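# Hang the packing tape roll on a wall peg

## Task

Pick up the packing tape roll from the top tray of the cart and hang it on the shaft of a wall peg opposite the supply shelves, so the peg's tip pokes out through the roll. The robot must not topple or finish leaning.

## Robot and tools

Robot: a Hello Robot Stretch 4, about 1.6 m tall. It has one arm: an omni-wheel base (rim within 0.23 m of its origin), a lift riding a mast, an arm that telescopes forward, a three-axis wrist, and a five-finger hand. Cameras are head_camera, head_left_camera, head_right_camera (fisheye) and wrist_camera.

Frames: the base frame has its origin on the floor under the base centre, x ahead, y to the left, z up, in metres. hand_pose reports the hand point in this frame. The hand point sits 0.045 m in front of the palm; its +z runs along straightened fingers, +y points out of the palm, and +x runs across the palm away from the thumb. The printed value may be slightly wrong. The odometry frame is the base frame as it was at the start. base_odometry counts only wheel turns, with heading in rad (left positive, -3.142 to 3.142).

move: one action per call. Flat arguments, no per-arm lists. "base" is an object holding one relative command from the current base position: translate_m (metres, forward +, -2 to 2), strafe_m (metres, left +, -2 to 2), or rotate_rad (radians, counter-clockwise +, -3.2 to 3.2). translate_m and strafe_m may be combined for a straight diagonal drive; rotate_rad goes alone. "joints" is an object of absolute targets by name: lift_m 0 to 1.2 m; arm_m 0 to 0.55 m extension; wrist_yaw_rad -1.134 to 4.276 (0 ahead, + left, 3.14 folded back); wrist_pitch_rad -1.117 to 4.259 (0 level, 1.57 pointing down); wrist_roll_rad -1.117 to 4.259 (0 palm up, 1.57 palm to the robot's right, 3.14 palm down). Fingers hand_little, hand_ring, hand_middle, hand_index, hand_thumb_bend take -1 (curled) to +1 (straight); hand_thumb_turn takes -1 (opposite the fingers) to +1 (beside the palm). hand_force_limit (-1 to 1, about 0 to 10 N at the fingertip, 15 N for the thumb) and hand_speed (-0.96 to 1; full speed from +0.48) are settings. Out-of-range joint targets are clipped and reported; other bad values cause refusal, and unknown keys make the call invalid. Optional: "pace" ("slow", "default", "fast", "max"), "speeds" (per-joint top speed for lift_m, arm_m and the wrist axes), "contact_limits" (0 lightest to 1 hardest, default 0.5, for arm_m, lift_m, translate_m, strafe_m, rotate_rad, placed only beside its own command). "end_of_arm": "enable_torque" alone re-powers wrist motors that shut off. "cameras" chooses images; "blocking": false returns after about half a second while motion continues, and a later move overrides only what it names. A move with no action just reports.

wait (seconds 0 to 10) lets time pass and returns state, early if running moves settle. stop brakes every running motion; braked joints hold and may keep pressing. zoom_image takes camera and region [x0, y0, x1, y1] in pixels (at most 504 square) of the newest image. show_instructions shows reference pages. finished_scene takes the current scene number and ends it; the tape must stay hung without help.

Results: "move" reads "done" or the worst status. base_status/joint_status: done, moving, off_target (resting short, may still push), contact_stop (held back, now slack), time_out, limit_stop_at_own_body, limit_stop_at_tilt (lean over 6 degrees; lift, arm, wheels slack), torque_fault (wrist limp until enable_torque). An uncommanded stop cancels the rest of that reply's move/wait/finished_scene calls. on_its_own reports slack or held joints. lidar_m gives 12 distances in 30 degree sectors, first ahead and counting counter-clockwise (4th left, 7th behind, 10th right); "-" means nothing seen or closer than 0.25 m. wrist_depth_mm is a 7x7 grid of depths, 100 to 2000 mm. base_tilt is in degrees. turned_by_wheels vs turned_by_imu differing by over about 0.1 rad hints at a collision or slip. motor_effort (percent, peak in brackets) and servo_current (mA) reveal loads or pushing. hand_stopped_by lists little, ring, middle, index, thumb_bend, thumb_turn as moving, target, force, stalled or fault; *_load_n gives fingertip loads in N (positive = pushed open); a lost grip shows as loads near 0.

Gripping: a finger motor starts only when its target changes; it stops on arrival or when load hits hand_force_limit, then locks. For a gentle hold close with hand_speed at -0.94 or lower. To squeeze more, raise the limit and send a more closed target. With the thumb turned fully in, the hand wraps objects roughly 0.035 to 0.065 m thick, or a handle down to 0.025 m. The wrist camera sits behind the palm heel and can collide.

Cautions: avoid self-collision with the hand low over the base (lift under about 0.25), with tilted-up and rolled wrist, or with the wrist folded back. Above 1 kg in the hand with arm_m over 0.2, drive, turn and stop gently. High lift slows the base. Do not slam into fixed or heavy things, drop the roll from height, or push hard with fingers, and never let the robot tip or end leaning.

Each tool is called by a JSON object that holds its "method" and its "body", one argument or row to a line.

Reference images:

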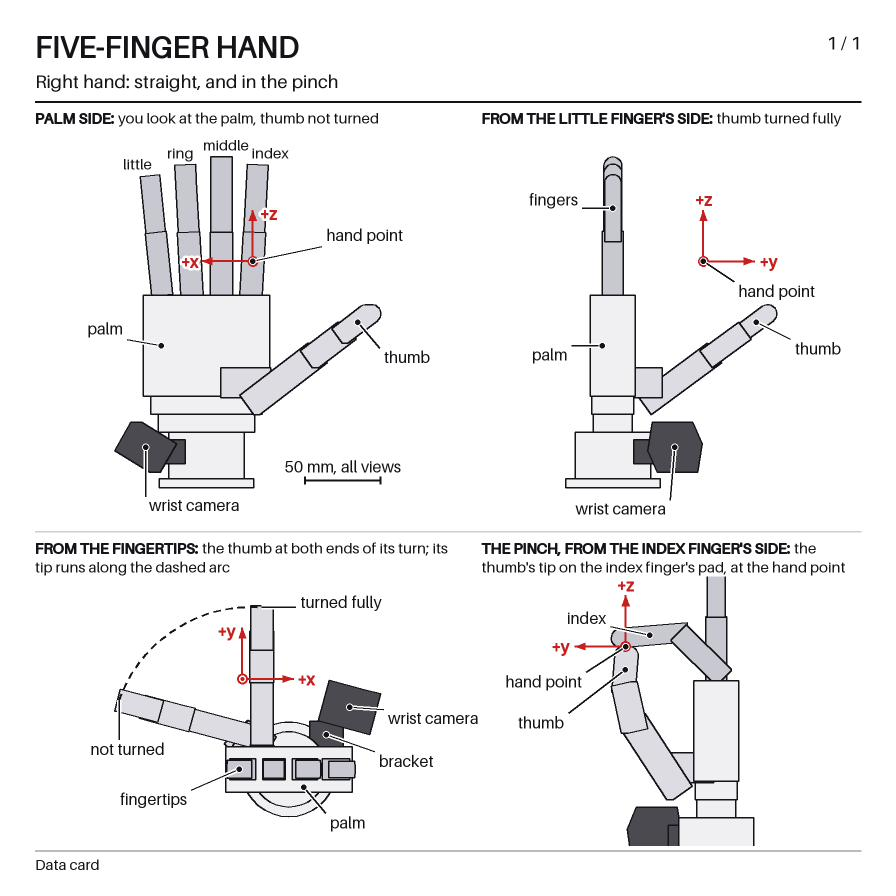

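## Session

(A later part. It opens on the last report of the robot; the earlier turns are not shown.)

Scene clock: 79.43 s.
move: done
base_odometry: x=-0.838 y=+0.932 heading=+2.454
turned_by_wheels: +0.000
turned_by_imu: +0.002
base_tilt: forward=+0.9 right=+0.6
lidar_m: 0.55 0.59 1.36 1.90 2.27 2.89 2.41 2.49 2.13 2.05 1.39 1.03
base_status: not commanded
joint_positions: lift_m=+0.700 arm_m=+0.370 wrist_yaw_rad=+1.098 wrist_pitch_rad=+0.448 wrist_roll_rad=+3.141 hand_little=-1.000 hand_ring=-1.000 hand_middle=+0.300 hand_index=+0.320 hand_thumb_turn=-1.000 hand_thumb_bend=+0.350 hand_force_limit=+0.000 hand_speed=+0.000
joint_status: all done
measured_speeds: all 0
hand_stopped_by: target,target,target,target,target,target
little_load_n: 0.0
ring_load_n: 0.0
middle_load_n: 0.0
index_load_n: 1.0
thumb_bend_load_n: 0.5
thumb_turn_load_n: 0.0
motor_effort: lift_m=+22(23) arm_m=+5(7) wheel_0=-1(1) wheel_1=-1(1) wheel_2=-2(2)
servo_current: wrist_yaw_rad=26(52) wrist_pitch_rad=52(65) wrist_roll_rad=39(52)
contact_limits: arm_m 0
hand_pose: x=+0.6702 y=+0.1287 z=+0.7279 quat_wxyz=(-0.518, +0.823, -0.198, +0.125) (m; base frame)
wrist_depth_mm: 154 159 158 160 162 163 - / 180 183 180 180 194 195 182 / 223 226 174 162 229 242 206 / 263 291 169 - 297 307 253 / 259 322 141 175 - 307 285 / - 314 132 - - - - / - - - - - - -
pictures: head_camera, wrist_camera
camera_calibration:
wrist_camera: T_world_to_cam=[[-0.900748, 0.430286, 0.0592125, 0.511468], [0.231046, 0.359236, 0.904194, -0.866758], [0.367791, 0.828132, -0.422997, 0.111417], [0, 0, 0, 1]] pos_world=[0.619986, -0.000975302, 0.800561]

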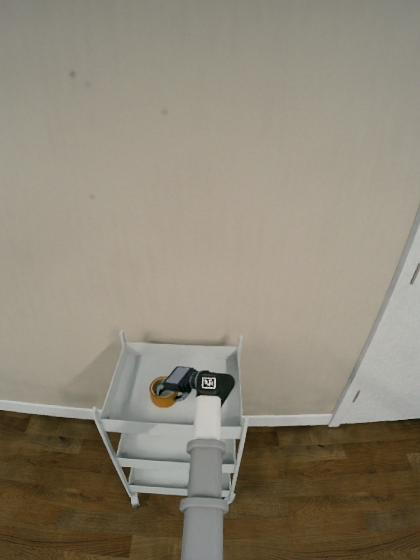

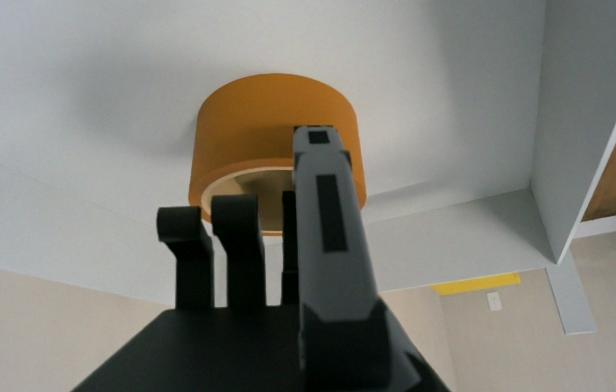

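{"method": "move", "body": {
  "joints": {"arm_m": 0.378},
  "pace": "slow",
  "contact_limits": {"arm_m": 0}
}}

{"method": "move", "body": {
  "joints": {"lift_m": 0.80}
}}

{"method": "move", "body": {
  "base": {"strafe_m": 0.236},
  "joints": {"wrist_yaw_rad": 0.0, "arm_m": 0.28},
  "cameras": ["head_camera", "wrist_camera"]
}}

{"method": "zoom_image", "body": {
  "camera": "wrist_camera",
  "region": [200, 0, 420, 220]
}}

{"method": "zoom_image", "body": {
  "camera": "head_camera",
  "region": [120, 350, 280, 480]
}}

Scene clock: 82.63 s.
move: done
base_odometry: x=-0.838 y=+0.932 heading=+2.454
turned_by_wheels: +0.000
turned_by_imu: +0.001
base_tilt: forward=+0.9 right=+0.7
lidar_m: 0.54 0.56 1.38 1.92 2.24 2.86 2.43 2.50 2.11 2.05 1.41 1.03
base_status: not commanded
joint_positions: lift_m=+0.700 arm_m=+0.378 wrist_yaw_rad=+1.098 wrist_pitch_rad=+0.448 wrist_roll_rad=+3.141 hand_little=-1.000 hand_ring=-1.000 hand_middle=+0.300 hand_index=+0.320 hand_thumb_turn=-1.000 hand_thumb_bend=+0.350 hand_force_limit=+0.000 hand_speed=+0.000
joint_status: all done
measured_speeds: all 0
hand_stopped_by: target,target,target,target,target,target
little_load_n: 0.0
ring_load_n: 0.0
middle_load_n: 0.0
index_load_n: 1.0
thumb_bend_load_n: 0.0
thumb_turn_load_n: 0.0
motor_effort: lift_m=+22(22) arm_m=+5(7) wheel_0=-1(1) wheel_1=-1(1) wheel_2=-2(2)
servo_current: wrist_yaw_rad=26(46) wrist_pitch_rad=59(65) wrist_roll_rad=46(46)
contact_limits: arm_m 0
hand_pose: x=+0.6782 y=+0.1287 z=+0.7279 quat_wxyz=(-0.518, +0.823, -0.198, +0.125) (m; base frame)
wrist_depth_mm: 153 159 158 160 162 163 163 / 180 182 180 179 193 195 189 / 222 227 172 160 229 243 233 / 257 290 170 - 296 307 273 / 253 310 141 175 - 306 283 / - 304 133 - - - - / - - - - - - -
pictures: none

Scene clock: 84.07 s.
move: done
base_odometry: x=-0.838 y=+0.932 heading=+2.454
turned_by_wheels: +0.000
turned_by_imu: +0.001
base_tilt: forward=+1.0 right=+0.7
lidar_m: 0.54 0.57 1.41 1.94 2.26 2.87 2.43 2.50 2.09 2.05 1.42 1.02
base_status: not commanded
joint_positions: lift_m=+0.800 arm_m=+0.378 wrist_yaw_rad=+1.098 wrist_pitch_rad=+0.452 wrist_roll_rad=+3.141 hand_little=-1.000 hand_ring=-1.000 hand_middle=+0.300 hand_index=+0.320 hand_thumb_turn=-1.000 hand_thumb_bend=+0.350 hand_force_limit=+0.000 hand_speed=+0.000
joint_status: all done
measured_speeds: all 0
hand_stopped_by: target,target,target,target,target,target
little_load_n: 0.0
ring_load_n: 0.0
middle_load_n: 0.0
index_load_n: 0.0
thumb_bend_load_n: 0.0
thumb_turn_load_n: 0.0
motor_effort: lift_m=+24(26) arm_m=+5(5) wheel_0=+0(1) wheel_1=-1(1) wheel_2=-2(2)
servo_current: wrist_yaw_rad=26(46) wrist_pitch_rad=59(65) wrist_roll_rad=52(52)
contact_limits: arm_m 0
hand_pose: x=+0.6780 y=+0.1282 z=+0.8272 quat_wxyz=(-0.516, +0.824, -0.198, +0.124) (m; base frame)
wrist_depth_mm: 259 265 250 224 273 276 1042 / 283 312 290 289 327 327 1229 / 282 340 387 285 370 349 1576 / - 349 119 - - 1921 1983 / - - 141 175 - - - / - - 133 - - - - / - - - - - - -
pictures: none

Scene clock: 86.17 s.
move: done
base_odometry: x=-0.988 y=+0.749 heading=+2.454
turned_by_wheels: +0.000
turned_by_imu: +0.001
base_tilt: forward=+1.0 right=+0.7
lidar_m: 0.55 1.00 1.37 1.97 2.00 2.89 2.43 2.58 2.29 2.30 1.38 0.58
base_status: done
joint_positions: lift_m=+0.800 arm_m=+0.280 wrist_yaw_rad=+0.003 wrist_pitch_rad=+0.452 wrist_roll_rad=+3.141 hand_little=-1.000 hand_ring=-1.000 hand_middle=+0.300 hand_index=+0.320 hand_thumb_turn=-1.000 hand_thumb_bend=+0.350 hand_force_limit=+0.000 hand_speed=+0.000
joint_status: all done
measured_speeds: all 0
hand_stopped_by: target,target,target,target,target,target
little_load_n: 0.0
ring_load_n: 0.0
middle_load_n: 0.0
index_load_n: 0.0
thumb_bend_load_n: 0.0
thumb_turn_load_n: 0.0
motor_effort: lift_m=+24(24) arm_m=-4(7) wheel_0=+1(13) wheel_1=-1(11) wheel_2=-1(3)
servo_current: wrist_yaw_rad=33(156) wrist_pitch_rad=59(65) wrist_roll_rad=46(52)
hand_pose: x=+0.6241 y=-0.0562 z=+0.8272 quat_wxyz=(-0.376, +0.600, -0.598, +0.375) (m; base frame)
wrist_depth_mm: 266 266 268 271 273 276 234 / 307 312 296 274 324 317 248 / 362 379 387 117 384 347 - / - 455 442 - - - - / - - 141 175 - - - / - - 133 - - - - / - - - - - - -
pictures: head_camera, wrist_camera
camera_calibration:
wrist_camera: T_world_to_cam=[[-0.0293159, 0.99781, 0.0593016, 0.0315675], [0.42865, -0.0410456, 0.902538, -1.02385], [0.902995, 0.0518784, -0.426508, -0.0511875], [0, 0, 0, 1]] pos_world=[0.486019, -0.0708671, 0.900355]

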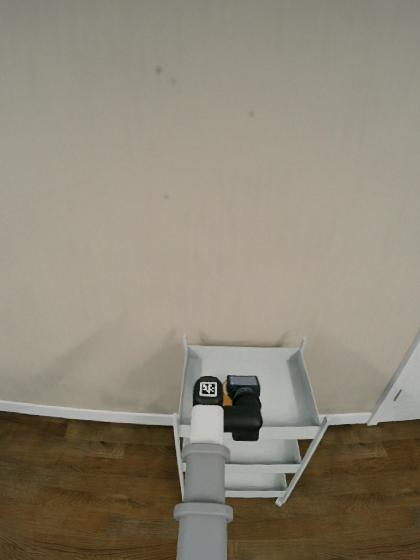

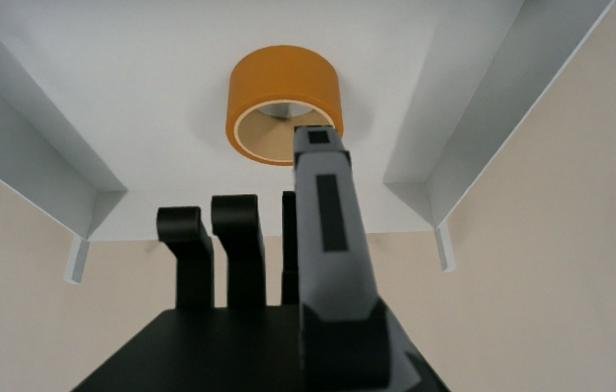

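Scaled by 2.291.

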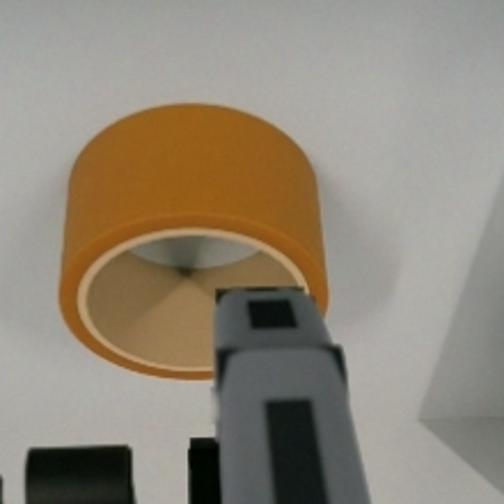

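Scaled by 3.150 from the camera's 420x560 image, which has a finer 1200x1600 frame.

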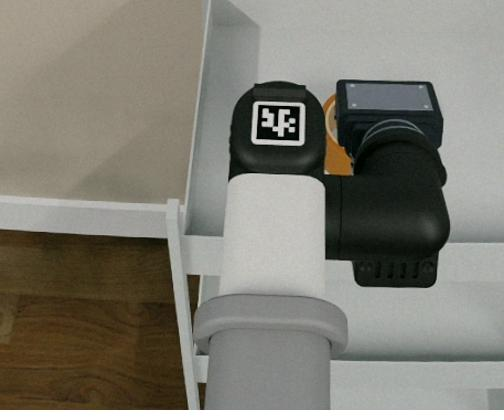

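{"method": "move", "body": {
  "base": {"strafe_m": -0.006},
  "joints": {"arm_m": 0.337}
}}

{"method": "move", "body": {
  "joints": {"lift_m": 0.71},
  "contact_limits": {"lift_m": 0.1},
  "cameras": ["wrist_camera"]
}}

{"method": "zoom_image", "body": {
  "camera": "wrist_camera",
  "region": [180, 60, 400, 280]
}}

Scene clock: 90.70 s.
move: done
base_odometry: x=-0.984 y=+0.754 heading=+2.454
turned_by_wheels: +0.000
turned_by_imu: +0.002
base_tilt: forward=+1.0 right=+0.6
lidar_m: 0.53 1.00 1.35 1.97 2.03 2.87 2.41 2.58 2.29 2.29 1.38 0.56
base_status: done
joint_positions: lift_m=+0.800 arm_m=+0.337 wrist_yaw_rad=+0.003 wrist_pitch_rad=+0.452 wrist_roll_rad=+3.141 hand_little=-1.000 hand_ring=-1.000 hand_middle=+0.300 hand_index=+0.320 hand_thumb_turn=-1.000 hand_thumb_bend=+0.350 hand_force_limit=+0.000 hand_speed=+0.000
joint_status: all done
measured_speeds: all 0
hand_stopped_by: target,target,target,target,target,target
little_load_n: 0.0
ring_load_n: 0.0
middle_load_n: 0.0
index_load_n: 0.0
thumb_bend_load_n: 0.0
thumb_turn_load_n: 0.0
motor_effort: lift_m=+24(24) arm_m=+5(6) wheel_0=-2(12) wheel_1=+2(9) wheel_2=+0(1)
servo_current: wrist_yaw_rad=33(46) wrist_pitch_rad=59(78) wrist_roll_rad=39(52)
hand_pose: x=+0.6810 y=-0.0562 z=+0.8272 quat_wxyz=(-0.376, +0.600, -0.598, +0.375) (m; base frame)
wrist_depth_mm: 264 266 258 220 272 274 244 / 307 312 296 291 324 314 247 / 359 384 389 282 379 338 - / 399 - 113 - - - - / - - 142 175 - - - / - - 133 - - - - / - - - - - - -
pictures: none

Scene clock: 92.07 s.
move: done
base_odometry: x=-0.984 y=+0.754 heading=+2.454
turned_by_wheels: +0.000
turned_by_imu: +0.001
base_tilt: forward=+1.0 right=+0.7
lidar_m: 0.53 1.01 1.37 1.97 2.04 2.87 2.42 2.58 2.29 2.27 1.38 0.59
base_status: not commanded
joint_positions: lift_m=+0.710 arm_m=+0.337 wrist_yaw_rad=+0.003 wrist_pitch_rad=+0.452 wrist_roll_rad=+3.141 hand_little=-1.000 hand_ring=-1.000 hand_middle=+0.300 hand_index=+0.320 hand_thumb_turn=-1.000 hand_thumb_bend=+0.350 hand_force_limit=+0.000 hand_speed=+0.000
joint_status: all done
measured_speeds: all 0
hand_stopped_by: target,target,target,target,target,target
little_load_n: 0.0
ring_load_n: 0.0
middle_load_n: 0.0
index_load_n: -0.5
thumb_bend_load_n: 0.5
thumb_turn_load_n: 0.0
motor_effort: lift_m=+17(22) arm_m=+5(5) wheel_0=-2(2) wheel_1=+2(3) wheel_2=+0(0)
servo_current: wrist_yaw_rad=33(39) wrist_pitch_rad=59(65) wrist_roll_rad=39(46)
contact_limits: lift_m 0.1
hand_pose: x=+0.6810 y=-0.0562 z=+0.7377 quat_wxyz=(-0.376, +0.600, -0.598, +0.375) (m; base frame)
wrist_depth_mm: 161 164 170 167 168 170 176 / 189 194 195 186 202 203 204 / 232 234 193 169 237 251 236 / 294 300 191 - 304 307 250 / 366 373 142 176 - 342 - / 355 355 132 - - - - / - - - - - - -
pictures: wrist_camera
camera_calibration:
wrist_camera: T_world_to_cam=[[-0.0293159, 0.99781, 0.0593016, 0.0385431], [0.42865, -0.0410456, 0.902538, -0.967459], [0.902995, 0.0518784, -0.426508, -0.14074], [0, 0, 0, 1]] pos_world=[0.542919, -0.0708671, 0.810855]

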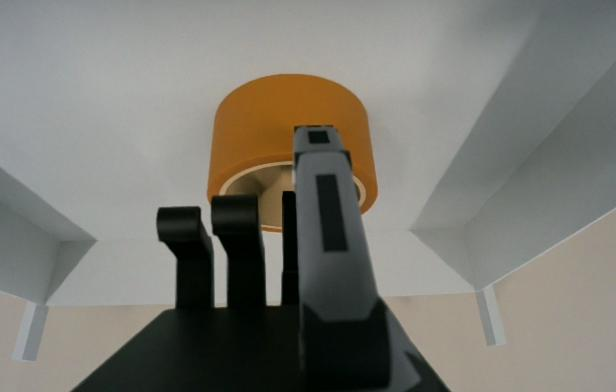

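Scaled by 2.291.

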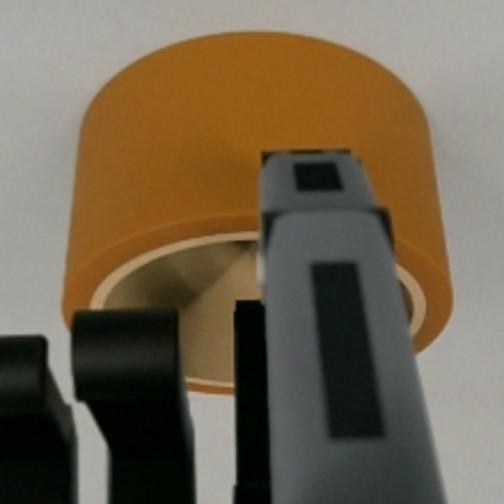

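{"method": "move", "body": {
  "joints": {"arm_m": 0.342, "hand_index": 0.37, "hand_middle": 0.34}
}}

{"method": "move", "body": {
  "joints": {"lift_m": 0.69},
  "contact_limits": {"lift_m": 0.1},
  "pace": "slow",
  "cameras": ["wrist_camera"]
}}

Scene clock: 95.30 s.
move: done
base_odometry: x=-0.984 y=+0.754 heading=+2.454
turned_by_wheels: +0.000
turned_by_imu: +0.001
base_tilt: forward=+1.0 right=+0.7
lidar_m: 0.54 1.00 1.38 1.99 2.01 2.88 2.43 2.59 2.30 2.27 1.39 0.58
base_status: not commanded
joint_positions: lift_m=+0.710 arm_m=+0.342 wrist_yaw_rad=+0.003 wrist_pitch_rad=+0.452 wrist_roll_rad=+3.141 hand_little=-1.000 hand_ring=-1.000 hand_middle=+0.340 hand_index=+0.370 hand_thumb_turn=-1.000 hand_thumb_bend=+0.350 hand_force_limit=+0.000 hand_speed=+0.000
joint_status: all done
measured_speeds: all 0
hand_stopped_by: target,target,target,target,target,target
little_load_n: 0.0
ring_load_n: 0.0
middle_load_n: 0.0
index_load_n: 0.0
thumb_bend_load_n: 0.0
thumb_turn_load_n: 0.0
motor_effort: lift_m=+18(18) arm_m=+5(6) wheel_0=-2(2) wheel_1=+2(2) wheel_2=+0(0)
servo_current: wrist_yaw_rad=20(39) wrist_pitch_rad=59(59) wrist_roll_rad=39(46)
contact_limits: lift_m 0.1
hand_pose: x=+0.6859 y=-0.0562 z=+0.7377 quat_wxyz=(-0.376, +0.600, -0.598, +0.375) (m; base frame)
wrist_depth_mm: 162 165 170 167 168 170 177 / 189 193 190 185 202 202 204 / 232 234 187 167 236 249 237 / 296 300 191 - 304 309 250 / 364 366 141 - - 347 - / 351 351 133 - - - - / - - - - - - -
pictures: none

Scene clock: 96.23 s.
move: done
base_odometry: x=-0.984 y=+0.754 heading=+2.454
turned_by_wheels: +0.000
turned_by_imu: +0.000
base_tilt: forward=+1.0 right=+0.6
lidar_m: 0.53 1.03 1.36 1.96 2.00 2.88 2.43 2.57 2.31 2.28 1.39 0.57
base_status: not commanded
joint_positions: lift_m=+0.690 arm_m=+0.342 wrist_yaw_rad=+0.003 wrist_pitch_rad=+0.452 wrist_roll_rad=+3.141 hand_little=-1.000 hand_ring=-1.000 hand_middle=+0.340 hand_index=+0.370 hand_thumb_turn=-1.000 hand_thumb_bend=+0.350 hand_force_limit=+0.000 hand_speed=+0.000
joint_status: all done
measured_speeds: all 0
hand_stopped_by: target,target,target,target,target,target
little_load_n: 0.0
ring_load_n: 0.0
middle_load_n: 0.0
index_load_n: 0.0
thumb_bend_load_n: 0.5
thumb_turn_load_n: 0.0
motor_effort: lift_m=+17(18) arm_m=+4(5) wheel_0=-2(2) wheel_1=+2(3) wheel_2=+0(0)
servo_current: wrist_yaw_rad=26(39) wrist_pitch_rad=59(65) wrist_roll_rad=46(46)
contact_limits: lift_m 0.1
hand_pose: x=+0.6859 y=-0.0562 z=+0.7177 quat_wxyz=(-0.376, +0.600, -0.598, +0.375) (m; base frame)
wrist_depth_mm: 143 142 144 144 146 147 - / 165 171 169 172 174 175 176 / 201 205 180 163 204 216 218 / 255 258 162 - 262 281 252 / 338 362 141 - - 342 252 / 345 347 133 - - 338 - / - - - - - - -
pictures: wrist_camera
camera_calibration:
wrist_camera: T_world_to_cam=[[-0.0293159, 0.99781, 0.0593016, 0.0398757], [0.42865, -0.0410456, 0.902538, -0.951551], [0.902995, 0.0518784, -0.426508, -0.153786], [0, 0, 0, 1]] pos_world=[0.547919, -0.0708671, 0.790855]

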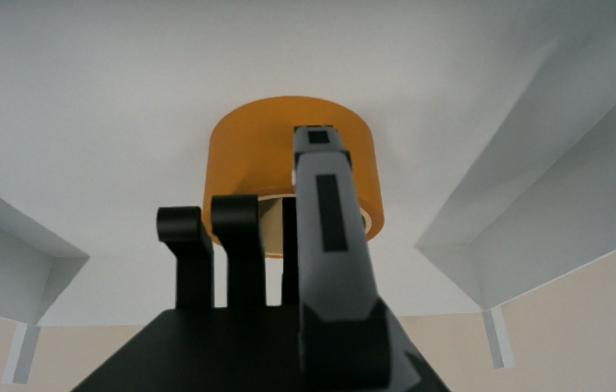

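{"method": "move", "body": {
  "joints": {"lift_m": 0.675},
  "contact_limits": {"lift_m": 0.1},
  "pace": "slow",
  "cameras": ["wrist_camera", "head_camera"]
}}

{"method": "zoom_image", "body": {
  "camera": "head_camera",
  "region": [150, 330, 310, 480]
}}

Scene clock: 98.00 s.
move: done
base_odometry: x=-0.984 y=+0.754 heading=+2.454
turned_by_wheels: +0.000
turned_by_imu: +0.001
base_tilt: forward=+1.0 right=+0.6
lidar_m: 0.55 1.01 1.37 1.96 2.02 2.86 2.41 2.57 2.29 2.30 1.40 0.58
base_status: not commanded
joint_positions: lift_m=+0.675 arm_m=+0.342 wrist_yaw_rad=+0.003 wrist_pitch_rad=+0.452 wrist_roll_rad=+3.141 hand_little=-1.000 hand_ring=-1.000 hand_middle=+0.340 hand_index=+0.370 hand_thumb_turn=-1.000 hand_thumb_bend=+0.350 hand_force_limit=+0.000 hand_speed=+0.000
joint_status: all done
measured_speeds: all 0
hand_stopped_by: target,target,target,target,target,target
little_load_n: 0.0
ring_load_n: 0.0
middle_load_n: 0.0
index_load_n: 0.0
thumb_bend_load_n: 0.0
thumb_turn_load_n: 0.0
motor_effort: lift_m=+17(18) arm_m=+4(5) wheel_0=-2(2) wheel_1=+2(2) wheel_2=+0(0)
servo_current: wrist_yaw_rad=33(46) wrist_pitch_rad=59(65) wrist_roll_rad=52(52)
contact_limits: lift_m 0.1
hand_pose: x=+0.6860 y=-0.0562 z=+0.7027 quat_wxyz=(-0.376, +0.600, -0.598, +0.375) (m; base frame)
wrist_depth_mm: - 128 126 128 129 129 - / 148 147 150 156 153 154 155 / 177 181 174 163 181 190 191 / 225 229 162 - 229 248 237 / 312 317 141 - - 322 251 / 345 345 133 - - 324 - / 334 - - - - - -
pictures: head_camera, wrist_camera
camera_calibration:
wrist_camera: T_world_to_cam=[[-0.0293159, 0.99781, 0.0593016, 0.0407652], [0.42865, -0.0410456, 0.902538, -0.938013], [0.902995, 0.0518784, -0.426508, -0.160183], [0, 0, 0, 1]] pos_world=[0.547919, -0.0708671, 0.775855]

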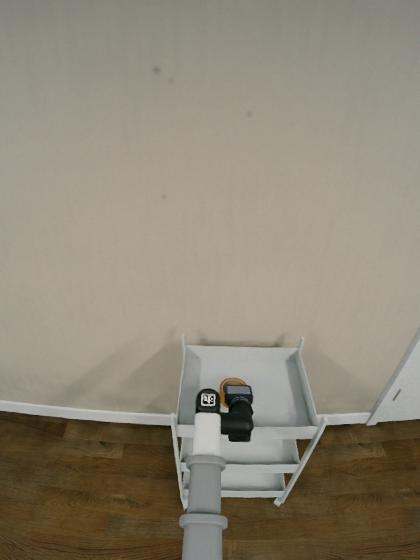

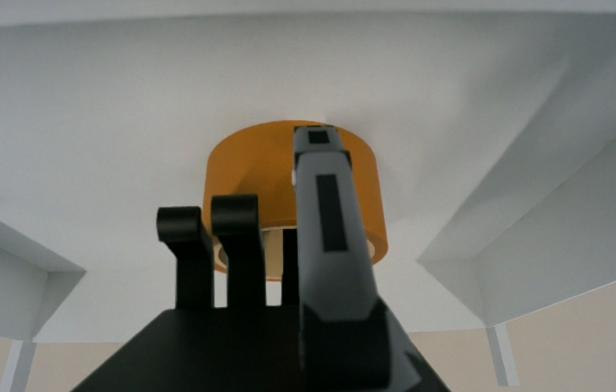

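Scaled by 3.150 from the camera's 420x560 image, which has a finer 1200x1600 frame.

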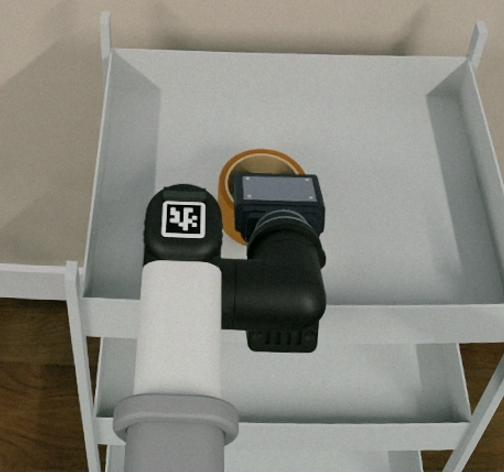

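{"method": "move", "body": {
  "joints": {"hand_thumb_bend": 0.05, "hand_speed": -0.7}
}}

{"method": "move", "body": {
  "joints": {"arm_m": 0.347},
  "pace": "slow",
  "contact_limits": {"arm_m": 0}
}}

{"method": "move", "body": {
  "joints": {"hand_index": -0.5, "hand_middle": -0.5, "hand_speed": -0.9, "hand_force_limit": -0.7},
  "cameras": ["wrist_camera"]
}}

Scene clock: 100.47 s.
move: done
base_odometry: x=-0.984 y=+0.754 heading=+2.454
turned_by_wheels: +0.000
turned_by_imu: +0.001
base_tilt: forward=+0.9 right=+0.7
lidar_m: 0.52 1.02 1.37 1.98 2.01 2.89 2.43 2.55 2.31 2.28 1.38 0.57
base_status: not commanded
joint_positions: lift_m=+0.675 arm_m=+0.342 wrist_yaw_rad=+0.003 wrist_pitch_rad=+0.452 wrist_roll_rad=+3.141 hand_little=-1.000 hand_ring=-1.000 hand_middle=+0.340 hand_index=+0.370 hand_thumb_turn=-1.000 hand_thumb_bend=+0.050 hand_force_limit=+0.000 hand_speed=-0.700
joint_status: all done
measured_speeds: all 0
hand_stopped_by: target,target,target,target,target,target
little_load_n: 0.0
ring_load_n: 0.5
middle_load_n: 0.0
index_load_n: 0.0
thumb_bend_load_n: 0.0
thumb_turn_load_n: 0.0
motor_effort: lift_m=+17(17) arm_m=+5(5) wheel_0=-2(2) wheel_1=+2(2) wheel_2=+0(0)
servo_current: wrist_yaw_rad=33(46) wrist_pitch_rad=59(65) wrist_roll_rad=39(52)
contact_limits: lift_m 0.1
hand_pose: x=+0.6859 y=-0.0562 z=+0.7027 quat_wxyz=(-0.376, +0.600, -0.598, +0.375) (m; base frame)
wrist_depth_mm: - 128 127 128 128 129 - / 149 147 149 157 153 154 154 / 177 179 175 169 186 190 191 / 224 229 169 150 230 248 237 / 310 320 142 175 - 320 251 / 343 345 133 - - 324 - / 332 - - - - - -
pictures: none

Scene clock: 101.20 s.
move: done
base_odometry: x=-0.984 y=+0.754 heading=+2.454
turned_by_wheels: +0.000
turned_by_imu: +0.000
base_tilt: forward=+1.0 right=+0.6
lidar_m: 0.55 0.99 1.34 1.98 2.01 2.90 2.41 2.57 2.30 2.28 1.39 0.57
base_status: not commanded
joint_positions: lift_m=+0.675 arm_m=+0.347 wrist_yaw_rad=+0.003 wrist_pitch_rad=+0.452 wrist_roll_rad=+3.141 hand_little=-1.000 hand_ring=-1.000 hand_middle=+0.340 hand_index=+0.370 hand_thumb_turn=-1.000 hand_thumb_bend=+0.050 hand_force_limit=+0.000 hand_speed=-0.700
joint_status: all done
measured_speeds: all 0
hand_stopped_by: target,target,target,target,target,target
little_load_n: 0.0
ring_load_n: 0.0
middle_load_n: 0.0
index_load_n: 0.0
thumb_bend_load_n: 0.5
thumb_turn_load_n: 0.0
motor_effort: lift_m=+17(17) arm_m=+5(6) wheel_0=-2(2) wheel_1=+2(2) wheel_2=+0(0)
servo_current: wrist_yaw_rad=33(39) wrist_pitch_rad=52(65) wrist_roll_rad=33(46)
contact_limits: arm_m 0; lift_m 0.1
hand_pose: x=+0.6909 y=-0.0562 z=+0.7027 quat_wxyz=(-0.376, +0.600, -0.598, +0.375) (m; base frame)
wrist_depth_mm: 126 125 125 127 128 129 - / 149 147 149 156 153 154 155 / 176 180 176 169 187 190 191 / 224 229 168 150 229 247 236 / 310 317 142 175 - 319 252 / 338 342 133 - - 324 - / 325 - - - - - -
pictures: none

Scene clock: 104.50 s.
move: off_target
base_odometry: x=-0.984 y=+0.754 heading=+2.454
turned_by_wheels: +0.000
turned_by_imu: +0.001
base_tilt: forward=+1.0 right=+0.7
lidar_m: 0.55 1.00 1.37 1.97 2.02 2.87 2.42 2.57 2.31 2.30 1.39 0.58
base_status: not commanded
joint_positions: lift_m=+0.675 arm_m=+0.347 wrist_yaw_rad=+0.003 wrist_pitch_rad=+0.452 wrist_roll_rad=+3.141 hand_little=-1.000 hand_ring=-1.000 hand_middle=+0.006 hand_index=+0.036 hand_thumb_turn=-1.000 hand_thumb_bend=+0.051 hand_force_limit=-0.700 hand_speed=-0.900
joint_status: hand_middle off_target (ended at +0.006, target -0.500); hand_index off_target (ended at +0.036, target -0.500); the others done
measured_speeds: all 0
hand_stopped_by: target,target,force,force,target,target
little_load_n: 0.0
ring_load_n: 0.0
middle_load_n: 2.0
index_load_n: 2.5
thumb_bend_load_n: 1.5
thumb_turn_load_n: 0.0
motor_effort: lift_m=+17(17) arm_m=+5(5) wheel_0=-2(2) wheel_1=+2(3) wheel_2=+0(0)
servo_current: wrist_yaw_rad=20(46) wrist_pitch_rad=65(72) wrist_roll_rad=39(52)
contact_limits: arm_m 0; lift_m 0.1
hand_pose: x=+0.6909 y=-0.0562 z=+0.7027 quat_wxyz=(-0.376, +0.600, -0.598, +0.375) (m; base frame)
wrist_depth_mm: 122 125 125 127 128 129 - / 149 147 149 156 153 154 155 / 177 179 181 169 180 190 192 / 225 229 177 152 230 247 236 / 314 319 141 - - 322 253 / 336 340 132 - - 322 - / 325 - - - - - -
pictures: wrist_camera
camera_calibration:
wrist_camera: T_world_to_cam=[[-0.0293152, 0.997809, 0.059303, 0.0409103], [0.42865, -0.0410472, 0.902538, -0.940156], [0.902995, 0.0518783, -0.426508, -0.164698], [0, 0, 0, 1]] pos_world=[0.552919, -0.0708671, 0.775855]

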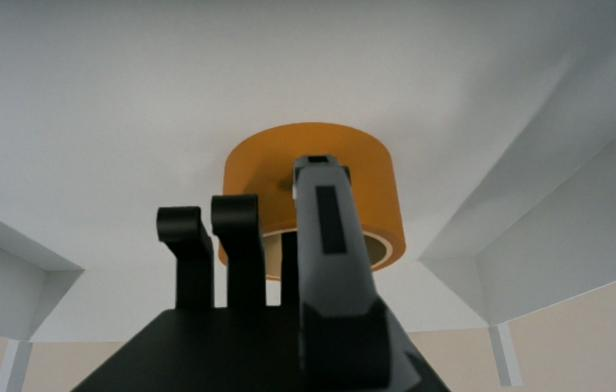

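{"method": "move", "body": {
  "joints": {"hand_index": -0.6, "hand_middle": -0.6, "hand_thumb_bend": -0.4, "hand_speed": -0.94, "hand_force_limit": 0.4}
}}

{"method": "move", "body": {
  "joints": {"lift_m": 0.70},
  "pace": "slow",
  "cameras": ["wrist_camera"]
}}

Scene clock: 107.83 s.
move: off_target
base_odometry: x=-0.984 y=+0.754 heading=+2.454
turned_by_wheels: +0.000
turned_by_imu: +0.001
base_tilt: forward=+1.0 right=+0.7
lidar_m: 0.53 1.01 1.36 1.97 2.01 2.89 2.42 2.58 2.29 2.29 1.36 0.58
base_status: not commanded
joint_positions: lift_m=+0.675 arm_m=+0.347 wrist_yaw_rad=+0.003 wrist_pitch_rad=+0.452 wrist_roll_rad=+3.141 hand_little=-1.000 hand_ring=-1.000 hand_middle=-0.008 hand_index=+0.021 hand_thumb_turn=-1.000 hand_thumb_bend=+0.024 hand_force_limit=+0.400 hand_speed=-0.940
joint_status: hand_middle off_target (ended at -0.008, target -0.600); hand_index off_target (ended at +0.021, target -0.600); hand_thumb_bend off_target (ended at +0.024, target -0.400); the others done
measured_speeds: all 0
hand_stopped_by: target,target,force,force,force,target
little_load_n: 0.0
ring_load_n: 0.0
middle_load_n: 8.0
index_load_n: 8.5
thumb_bend_load_n: 10.0
thumb_turn_load_n: 0.5
motor_effort: lift_m=+17(17) arm_m=+5(5) wheel_0=-2(2) wheel_1=+2(2) wheel_2=+0(0)
servo_current: wrist_yaw_rad=26(46) wrist_pitch_rad=65(72) wrist_roll_rad=39(52)
contact_limits: arm_m 0; lift_m 0.1
hand_pose: x=+0.6909 y=-0.0562 z=+0.7027 quat_wxyz=(-0.376, +0.600, -0.598, +0.375) (m; base frame)
wrist_depth_mm: - 126 126 128 129 130 - / 151 148 150 158 153 156 - / 178 181 179 169 181 193 193 / 229 231 178 152 232 250 239 / 319 325 141 - - 322 252 / 336 342 133 - - 324 - / - - - - - - -
pictures: none

Scene clock: 108.83 s.
move: done
base_odometry: x=-0.984 y=+0.754 heading=+2.454
turned_by_wheels: +0.000
turned_by_imu: +0.000
base_tilt: forward=+1.0 right=+0.7
lidar_m: 0.53 1.01 1.36 1.99 2.02 2.86 2.42 2.57 2.29 2.29 1.36 0.57
base_status: not commanded
joint_positions: lift_m=+0.700 arm_m=+0.347 wrist_yaw_rad=+0.003 wrist_pitch_rad=+0.452 wrist_roll_rad=+3.141 hand_little=-1.000 hand_ring=-1.000 hand_middle=-0.009 hand_index=+0.021 hand_thumb_turn=-1.000 hand_thumb_bend=+0.022 hand_force_limit=+0.400 hand_speed=-0.940
joint_status: all done
measured_speeds: all 0
hand_stopped_by: target,target,force,force,force,target
little_load_n: 0.0
ring_load_n: 0.0
middle_load_n: 0.5
index_load_n: 1.0
thumb_bend_load_n: 1.0
thumb_turn_load_n: 0.0
motor_effort: lift_m=+24(25) arm_m=+5(5) wheel_0=-2(2) wheel_1=+2(3) wheel_2=+0(0)
servo_current: wrist_yaw_rad=26(46) wrist_pitch_rad=59(65) wrist_roll_rad=39(46)
contact_limits: arm_m 0
hand_pose: x=+0.6909 y=-0.0562 z=+0.7270 quat_wxyz=(-0.376, +0.600, -0.599, +0.375) (m; base frame)
wrist_depth_mm: 149 151 153 155 161 157 - / 169 178 181 183 186 187 188 / 212 218 210 163 209 229 231 / 271 276 170 156 278 285 251 / 353 357 141 - - 343 253 / 343 345 133 - - - - / - - - - - - -
pictures: wrist_camera
camera_calibration:
wrist_camera: T_world_to_cam=[[-0.0292828, 0.99781, 0.0593171, 0.0394312], [0.429135, -0.0410459, 0.902307, -0.962218], [0.902766, 0.0518771, -0.426993, -0.153686], [0, 0, 0, 1]] pos_world=[0.552819, -0.0708671, 0.800255]

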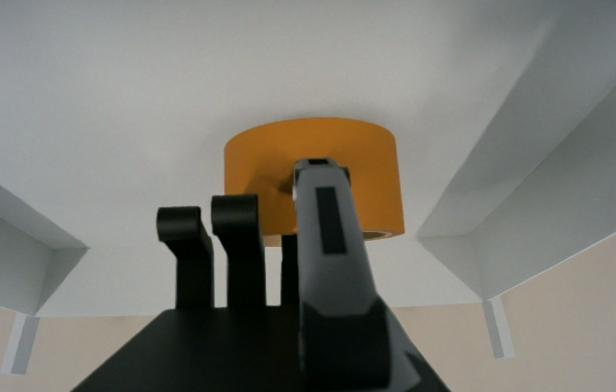

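{"method": "move", "body": {
  "joints": {"hand_index": -0.65, "hand_middle": -0.65, "hand_thumb_bend": -0.45, "hand_speed": -0.94, "hand_force_limit": 0.3}
}}

{"method": "move", "body": {
  "joints": {"lift_m": 0.90},
  "pace": "slow",
  "cameras": ["wrist_camera"]
}}

Scene clock: 110.47 s.
move: off_target
base_odometry: x=-0.984 y=+0.754 heading=+2.454
turned_by_wheels: +0.000
turned_by_imu: +0.001
base_tilt: forward=+1.0 right=+0.6
lidar_m: 0.55 1.00 1.39 1.96 2.01 2.90 2.43 2.59 2.30 2.28 1.38 0.58
base_status: not commanded
joint_positions: lift_m=+0.700 arm_m=+0.347 wrist_yaw_rad=+0.003 wrist_pitch_rad=+0.452 wrist_roll_rad=+3.141 hand_little=-1.000 hand_ring=-1.000 hand_middle=-0.028 hand_index=+0.000 hand_thumb_turn=-1.000 hand_thumb_bend=+0.003 hand_force_limit=+0.300 hand_speed=-0.940
joint_status: hand_middle off_target (ended at -0.028, target -0.650); hand_index off_target (ended at +0.000, target -0.650); hand_thumb_bend off_target (ended at +0.003, target -0.450); the others done
measured_speeds: all 0
hand_stopped_by: target,target,force,force,force,target
little_load_n: 0.0
ring_load_n: 0.0
middle_load_n: 7.0
index_load_n: 7.0
thumb_bend_load_n: 9.0
thumb_turn_load_n: 0.5
motor_effort: lift_m=+24(25) arm_m=+5(5) wheel_0=-2(2) wheel_1=+2(2) wheel_2=+0(0)
servo_current: wrist_yaw_rad=33(39) wrist_pitch_rad=59(72) wrist_roll_rad=46(52)
contact_limits: arm_m 0
hand_pose: x=+0.6909 y=-0.0562 z=+0.7270 quat_wxyz=(-0.376, +0.600, -0.599, +0.375) (m; base frame)
wrist_depth_mm: 149 151 154 155 161 157 - / 169 178 181 183 186 186 187 / 213 216 211 163 209 229 231 / 273 276 170 157 278 283 251 / 353 355 142 - - 343 252 / 343 347 132 - - - - / - - - - - - -
pictures: none

Scene clock: 112.83 s.
move: done
base_odometry: x=-0.984 y=+0.754 heading=+2.454
turned_by_wheels: +0.000
turned_by_imu: +0.001
base_tilt: forward=+1.0 right=+0.6
lidar_m: 0.54 1.00 1.37 1.98 2.01 2.89 2.43 2.58 2.28 2.29 1.35 0.56
base_status: not commanded
joint_positions: lift_m=+0.900 arm_m=+0.347 wrist_yaw_rad=+0.003 wrist_pitch_rad=+0.452 wrist_roll_rad=+3.141 hand_little=-1.000 hand_ring=-1.000 hand_middle=-0.028 hand_index=+0.000 hand_thumb_turn=-1.000 hand_thumb_bend=+0.003 hand_force_limit=+0.300 hand_speed=-0.940
joint_status: all done
measured_speeds: all 0
hand_stopped_by: target,target,force,force,force,target
little_load_n: 0.0
ring_load_n: 0.0
middle_load_n: 7.0
index_load_n: 7.0
thumb_bend_load_n: 9.5
thumb_turn_load_n: 0.0
motor_effort: lift_m=+24(27) arm_m=+5(5) wheel_0=-2(2) wheel_1=+2(3) wheel_2=+0(0)
servo_current: wrist_yaw_rad=39(39) wrist_pitch_rad=52(72) wrist_roll_rad=46(46)
contact_limits: arm_m 0
hand_pose: x=+0.6908 y=-0.0562 z=+0.9270 quat_wxyz=(-0.376, +0.600, -0.599, +0.375) (m; base frame)
wrist_depth_mm: 368 375 379 387 389 353 - / 404 439 433 439 442 - - / - - - 163 172 - - / - - 116 157 - - - / - - 141 - - - - / - - 132 - - - - / - - - - - - -
pictures: wrist_camera
camera_calibration:
wrist_camera: T_world_to_cam=[[-0.0292756, 0.997809, 0.0593231, 0.0275578], [0.429256, -0.0410474, 0.90225, -1.14269], [0.902708, 0.0518787, -0.427114, -0.068135], [0, 0, 0, 1]] pos_world=[0.552818, -0.0708671, 1.00025]

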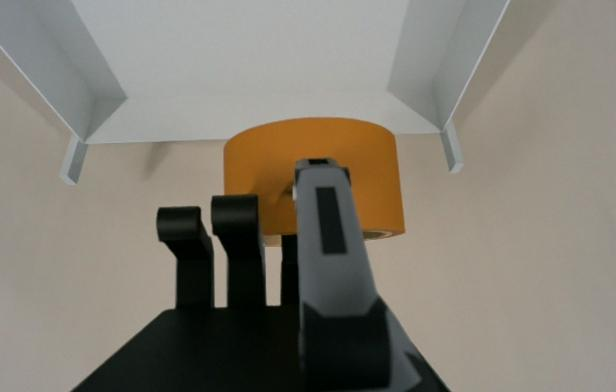

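{"method": "move", "body": {
  "base": {"translate_m": -0.4},
  "joints": {"arm_m": 0.1}
}}

{"method": "move", "body": {
  "base": {"rotate_rad": -1.551},
  "joints": {"lift_m": 0.942},
  "cameras": ["head_camera", "wrist_camera"]
}}

Scene clock: 118.83 s.
move: done
base_odometry: x=-0.675 y=+0.500 heading=+2.454
turned_by_wheels: +0.000
turned_by_imu: +0.003
base_tilt: forward=+1.0 right=+0.6
lidar_m: 0.52 1.43 1.57 1.92 2.00 2.47 2.02 2.20 2.32 2.20 1.99 0.98
base_status: done
joint_positions: lift_m=+0.900 arm_m=+0.100 wrist_yaw_rad=+0.002 wrist_pitch_rad=+0.453 wrist_roll_rad=+3.141 hand_little=-1.000 hand_ring=-1.000 hand_middle=-0.028 hand_index=+0.000 hand_thumb_turn=-1.000 hand_thumb_bend=+0.004 hand_force_limit=+0.300 hand_speed=-0.940
joint_status: all done
measured_speeds: all 0
hand_stopped_by: target,target,force,force,force,target
little_load_n: 0.0
ring_load_n: 0.0
middle_load_n: 7.0
index_load_n: 7.0
thumb_bend_load_n: 9.5
thumb_turn_load_n: 0.5
motor_effort: lift_m=+24(24) arm_m=-5(7) wheel_0=+0(8) wheel_1=+0(6) wheel_2=+0(11)
servo_current: wrist_yaw_rad=33(46) wrist_pitch_rad=59(72) wrist_roll_rad=46(46)
hand_pose: x=+0.4439 y=-0.0562 z=+0.9270 quat_wxyz=(-0.375, +0.600, -0.599, +0.375) (m; base frame)
wrist_depth_mm: 1118 1118 1118 1118 1138 1160 1205 / 1336 1336 1308 - 1336 1366 1308 / 1336 - 179 162 171 - - / 1229 - 119 157 - - - / 1160 - 141 - - - - / 1060 - 132 - - - - / - - - - - - -
pictures: none

Scene clock: 120.93 s.
move: done
base_odometry: x=-0.675 y=+0.500 heading=+0.904
turned_by_wheels: -1.551
turned_by_imu: -1.559
base_tilt: forward=+1.0 right=+0.7
lidar_m: 0.51 1.98 0.98 0.94 1.42 1.57 1.94 2.02 2.45 2.00 2.21 2.27
base_status: done
joint_positions: lift_m=+0.942 arm_m=+0.100 wrist_yaw_rad=+0.002 wrist_pitch_rad=+0.453 wrist_roll_rad=+3.141 hand_little=-1.000 hand_ring=-1.000 hand_middle=-0.028 hand_index=+0.000 hand_thumb_turn=-1.000 hand_thumb_bend=+0.004 hand_force_limit=+0.300 hand_speed=-0.940
joint_status: all done
measured_speeds: all 0
hand_stopped_by: target,target,force,force,force,target
little_load_n: 0.0
ring_load_n: 0.0
middle_load_n: 7.0
index_load_n: 7.0
thumb_bend_load_n: 9.5
thumb_turn_load_n: 0.0
motor_effort: lift_m=+23(26) arm_m=-4(5) wheel_0=+1(11) wheel_1=+1(9) wheel_2=+1(9)
servo_current: wrist_yaw_rad=20(46) wrist_pitch_rad=65(65) wrist_roll_rad=33(46)
hand_pose: x=+0.4439 y=-0.0562 z=+0.9690 quat_wxyz=(-0.375, +0.600, -0.599, +0.375) (m; base frame)
wrist_depth_mm: 1182 1182 1160 1205 1205 1205 1229 / 1366 1336 1366 1430 1430 1430 1397 / 1661 1708 1618 163 179 1756 1808 / - - 178 157 - - - / - - 142 166 - - - / - - 133 - - - 1983 / - - - - - - -
pictures: head_camera, wrist_camera
camera_calibration:
wrist_camera: T_world_to_cam=[[-0.0291744, 0.997815, 0.0592796, 0.0178471], [0.429414, -0.0410423, 0.902174, -1.07466], [0.902636, 0.051776, -0.427279, 0.172911], [0, 0, 0, 1]] pos_world=[0.305919, -0.0708673, 1.04235]

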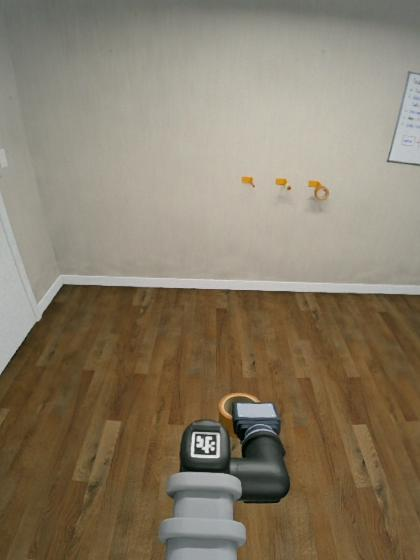

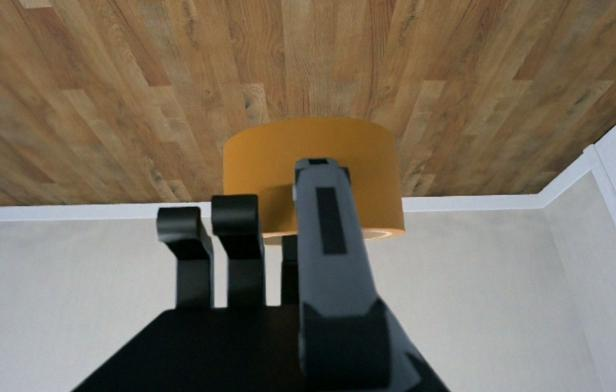

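{"method": "zoom_image", "body": {
  "camera": "head_camera",
  "region": [225, 160, 345, 220]
}}

Scaled by 4.200 from the camera's 420x560 image, which has a finer 1200x1600 frame.

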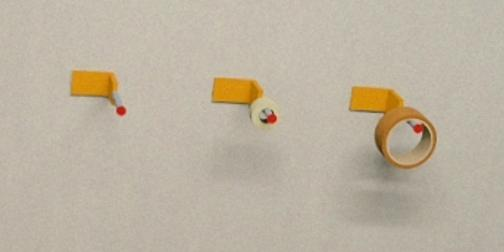

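{"method": "move", "body": {
  "base": {"translate_m": 1.32, "strafe_m": -0.50},
  "joints": {"wrist_yaw_rad": 1.487, "wrist_pitch_rad": 0.442, "wrist_roll_rad": 1.532},
  "cameras": ["head_camera", "wrist_camera"]
}}

{"method": "zoom_image", "body": {
  "camera": "head_camera",
  "region": [60, 270, 300, 430]
}}

Scene clock: 132.10 s.
move: done
base_odometry: x=+0.535 y=+1.228 heading=+0.904
turned_by_wheels: +0.000
turned_by_imu: +0.003
base_tilt: forward=+1.0 right=+0.6
lidar_m: 0.85 0.48 1.38 1.84 1.76 2.69 3.85 2.17 1.92 1.50 1.41 0.84
base_status: done
joint_positions: lift_m=+0.942 arm_m=+0.100 wrist_yaw_rad=+1.484 wrist_pitch_rad=+0.452 wrist_roll_rad=+1.535 hand_little=-1.000 hand_ring=-1.000 hand_middle=-0.028 hand_index=+0.000 hand_thumb_turn=-1.000 hand_thumb_bend=+0.004 hand_force_limit=+0.300 hand_speed=-0.940
joint_status: all done
measured_speeds: all 0
hand_stopped_by: target,target,force,force,force,target
little_load_n: 0.0
ring_load_n: 0.0
middle_load_n: 8.0
index_load_n: 6.0
thumb_bend_load_n: 9.5
thumb_turn_load_n: 0.5
motor_effort: lift_m=+23(23) arm_m=-4(5) wheel_0=+1(13) wheel_1=+0(6) wheel_2=+2(11)
servo_current: wrist_yaw_rad=26(150) wrist_pitch_rad=65(124) wrist_roll_rad=46(98)
hand_pose: x=+0.4352 y=+0.1732 z=+0.9976 quat_wxyz=(-0.352, +0.614, +0.584, +0.398) (m; base frame)
wrist_depth_mm: - - - - - 1098 976 / - - - - 1464 1182 976 / - - 173 163 179 1205 960 / - - 116 157 - 1182 991 / - - 141 - - 1160 991 / - - 132 - - 1098 976 / - - - - - - 976
pictures: head_camera, wrist_camera
camera_calibration:
wrist_camera: T_world_to_cam=[[-0.0473468, -0.478803, -0.876645, 0.984312], [-0.996625, 0.0815599, 0.00928069, 0.402785], [0.0670555, 0.874126, -0.481049, 0.455925], [0, 0, 0, 1]] pos_world=[0.417458, 0.0399046, 1.07848]

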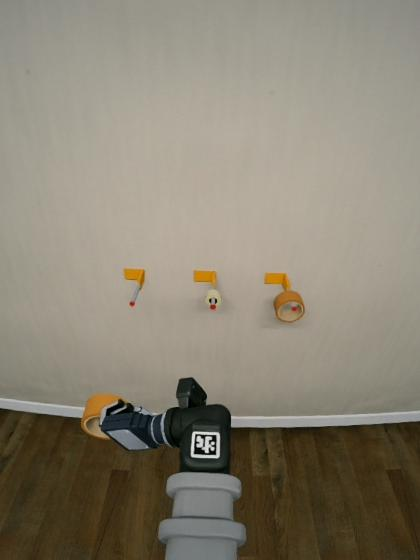

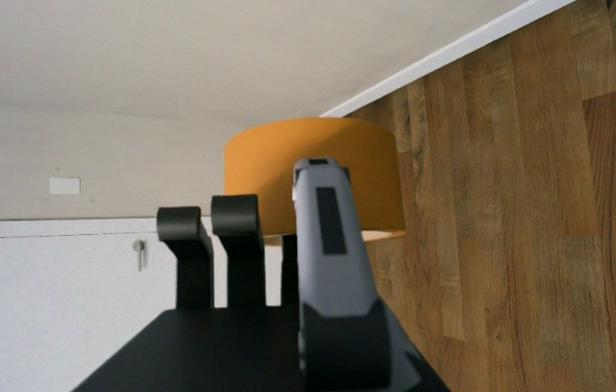

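Scaled by 2.100 from the camera's 420x560 image, which has a finer 1200x1600 frame.

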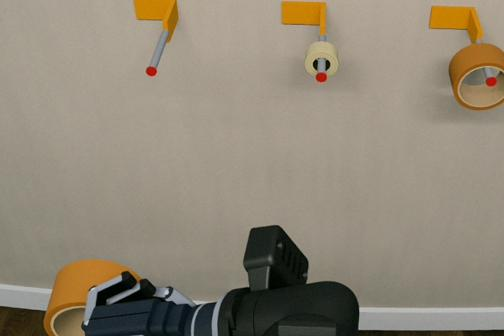

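{"method": "move", "body": {
  "base": {"translate_m": 0.17, "strafe_m": 0.035},
  "joints": {"arm_m": 0.24, "wrist_pitch_rad": 0.442},
  "cameras": ["head_camera", "wrist_camera"]
}}

{"method": "zoom_image", "body": {
  "camera": "head_camera",
  "region": [60, 290, 260, 420]
}}

Scene clock: 139.00 s.
move: done
base_odometry: x=+0.612 y=+1.383 heading=+0.904
turned_by_wheels: +0.000
turned_by_imu: +0.002
base_tilt: forward=+1.0 right=+0.6
lidar_m: 0.63 0.54 1.13 1.79 1.80 2.05 4.02 2.23 1.60 1.54 1.15 0.71
base_status: done
joint_positions: lift_m=+0.942 arm_m=+0.240 wrist_yaw_rad=+1.484 wrist_pitch_rad=+0.452 wrist_roll_rad=+1.534 hand_little=-1.000 hand_ring=-1.000 hand_middle=-0.028 hand_index=+0.000 hand_thumb_turn=-1.000 hand_thumb_bend=+0.004 hand_force_limit=+0.300 hand_speed=-0.940
joint_status: all done
measured_speeds: all 0
hand_stopped_by: target,target,force,force,force,target
little_load_n: 0.0
ring_load_n: 0.0
middle_load_n: 7.5
index_load_n: 6.0
thumb_bend_load_n: 9.5
thumb_turn_load_n: 0.5
motor_effort: lift_m=+23(23) arm_m=+5(7) wheel_0=+1(9) wheel_1=-1(8) wheel_2=+1(11)
servo_current: wrist_yaw_rad=26(39) wrist_pitch_rad=72(124) wrist_roll_rad=46(46)
hand_pose: x=+0.5751 y=+0.1732 z=+0.9976 quat_wxyz=(-0.351, +0.614, +0.584, +0.398) (m; base frame)
wrist_depth_mm: - - - 207 - - - / - - - - - - - / - - - 163 172 1160 976 / - - 116 156 - 1182 976 / - - 141 - - 1138 976 / - - 133 - - 1098 976 / - - - - - - 976
pictures: head_camera, wrist_camera
camera_calibration:
wrist_camera: T_world_to_cam=[[-0.0469003, -0.478846, -0.876645, 0.990694], [-0.996652, 0.0812653, 0.00893145, 0.542719], [0.066964, 0.874129, -0.481055, 0.446594], [0, 0, 0, 1]] pos_world=[0.55746, 0.0399045, 1.07848]

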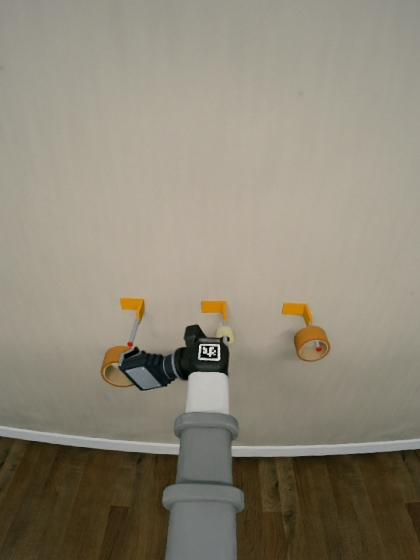

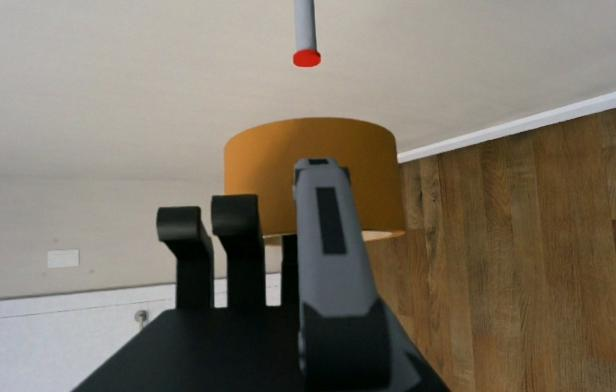

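Scaled by 2.520 from the camera's 420x560 image, which has a finer 1200x1600 frame.

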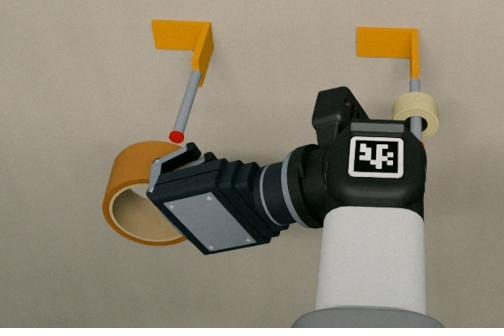

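{"method": "move", "body": {
  "joints": {"arm_m": 0.30},
  "pace": "slow",
  "contact_limits": {"arm_m": 0},
  "cameras": ["head_camera","wrist_camera"]
}}

{"method": "zoom_image", "body": {
  "camera": "head_camera",
  "region": [90, 280, 200, 390]
}}

Scene clock: 146.10 s.
move: done
base_odometry: x=+0.612 y=+1.383 heading=+0.904
turned_by_wheels: +0.000
turned_by_imu: +0.002
base_tilt: forward=+1.0 right=+0.6
lidar_m: 0.63 0.70 1.13 1.79 1.81 2.05 4.05 2.21 1.58 1.54 1.15 0.68
base_status: not commanded
joint_positions: lift_m=+0.942 arm_m=+0.300 wrist_yaw_rad=+1.484 wrist_pitch_rad=+0.452 wrist_roll_rad=+1.534 hand_little=-1.000 hand_ring=-1.000 hand_middle=-0.028 hand_index=+0.000 hand_thumb_turn=-1.000 hand_thumb_bend=+0.004 hand_force_limit=+0.300 hand_speed=-0.940
joint_status: all done
measured_speeds: all 0
hand_stopped_by: target,target,force,force,force,target
little_load_n: -0.5
ring_load_n: 0.5
middle_load_n: 7.5
index_load_n: 6.5
thumb_bend_load_n: 9.0
thumb_turn_load_n: 0.5
motor_effort: lift_m=+23(23) arm_m=+5(6) wheel_0=+1(1) wheel_1=-1(1) wheel_2=+1(1)
servo_current: wrist_yaw_rad=39(46) wrist_pitch_rad=65(91) wrist_roll_rad=46(59)
contact_limits: arm_m 0
hand_pose: x=+0.6351 y=+0.1732 z=+0.9976 quat_wxyz=(-0.351, +0.614, +0.584, +0.398) (m; base frame)
wrist_depth_mm: - - - 208 - - - / - - - - - - - / - - - 162 171 - 991 / - - 116 157 - 1160 991 / - - 141 - - 1160 976 / - - 133 - - 1098 976 / - - - - - - 976
pictures: head_camera, wrist_camera
camera_calibration:
wrist_camera: T_world_to_cam=[[-0.0469003, -0.478846, -0.876645, 0.993503], [-0.996652, 0.0812653, 0.00893145, 0.602418], [0.066964, 0.874129, -0.481055, 0.442583], [0, 0, 0, 1]] pos_world=[0.61736, 0.0399045, 1.07848]

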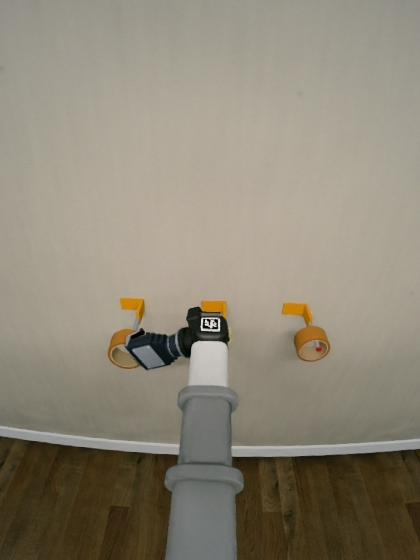

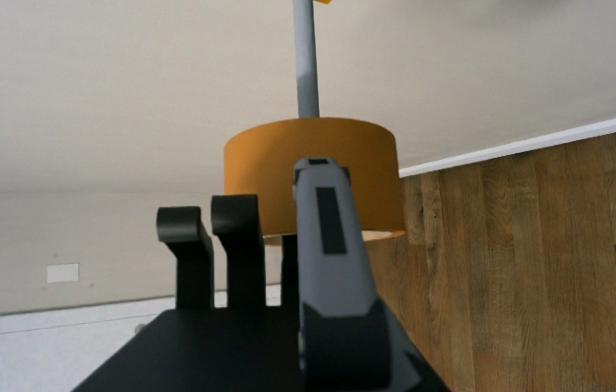

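Scaled by 4.582 from the camera's 420x560 image, which has a finer 1200x1600 frame.

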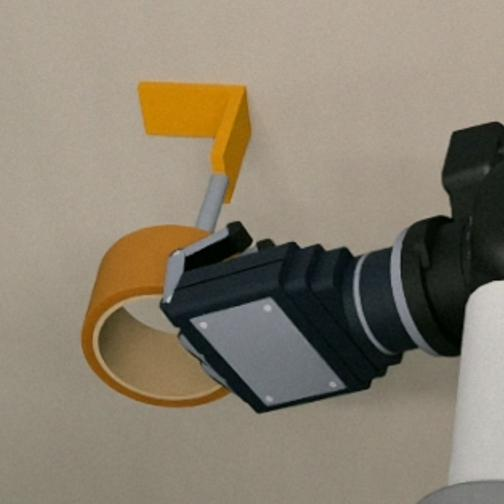

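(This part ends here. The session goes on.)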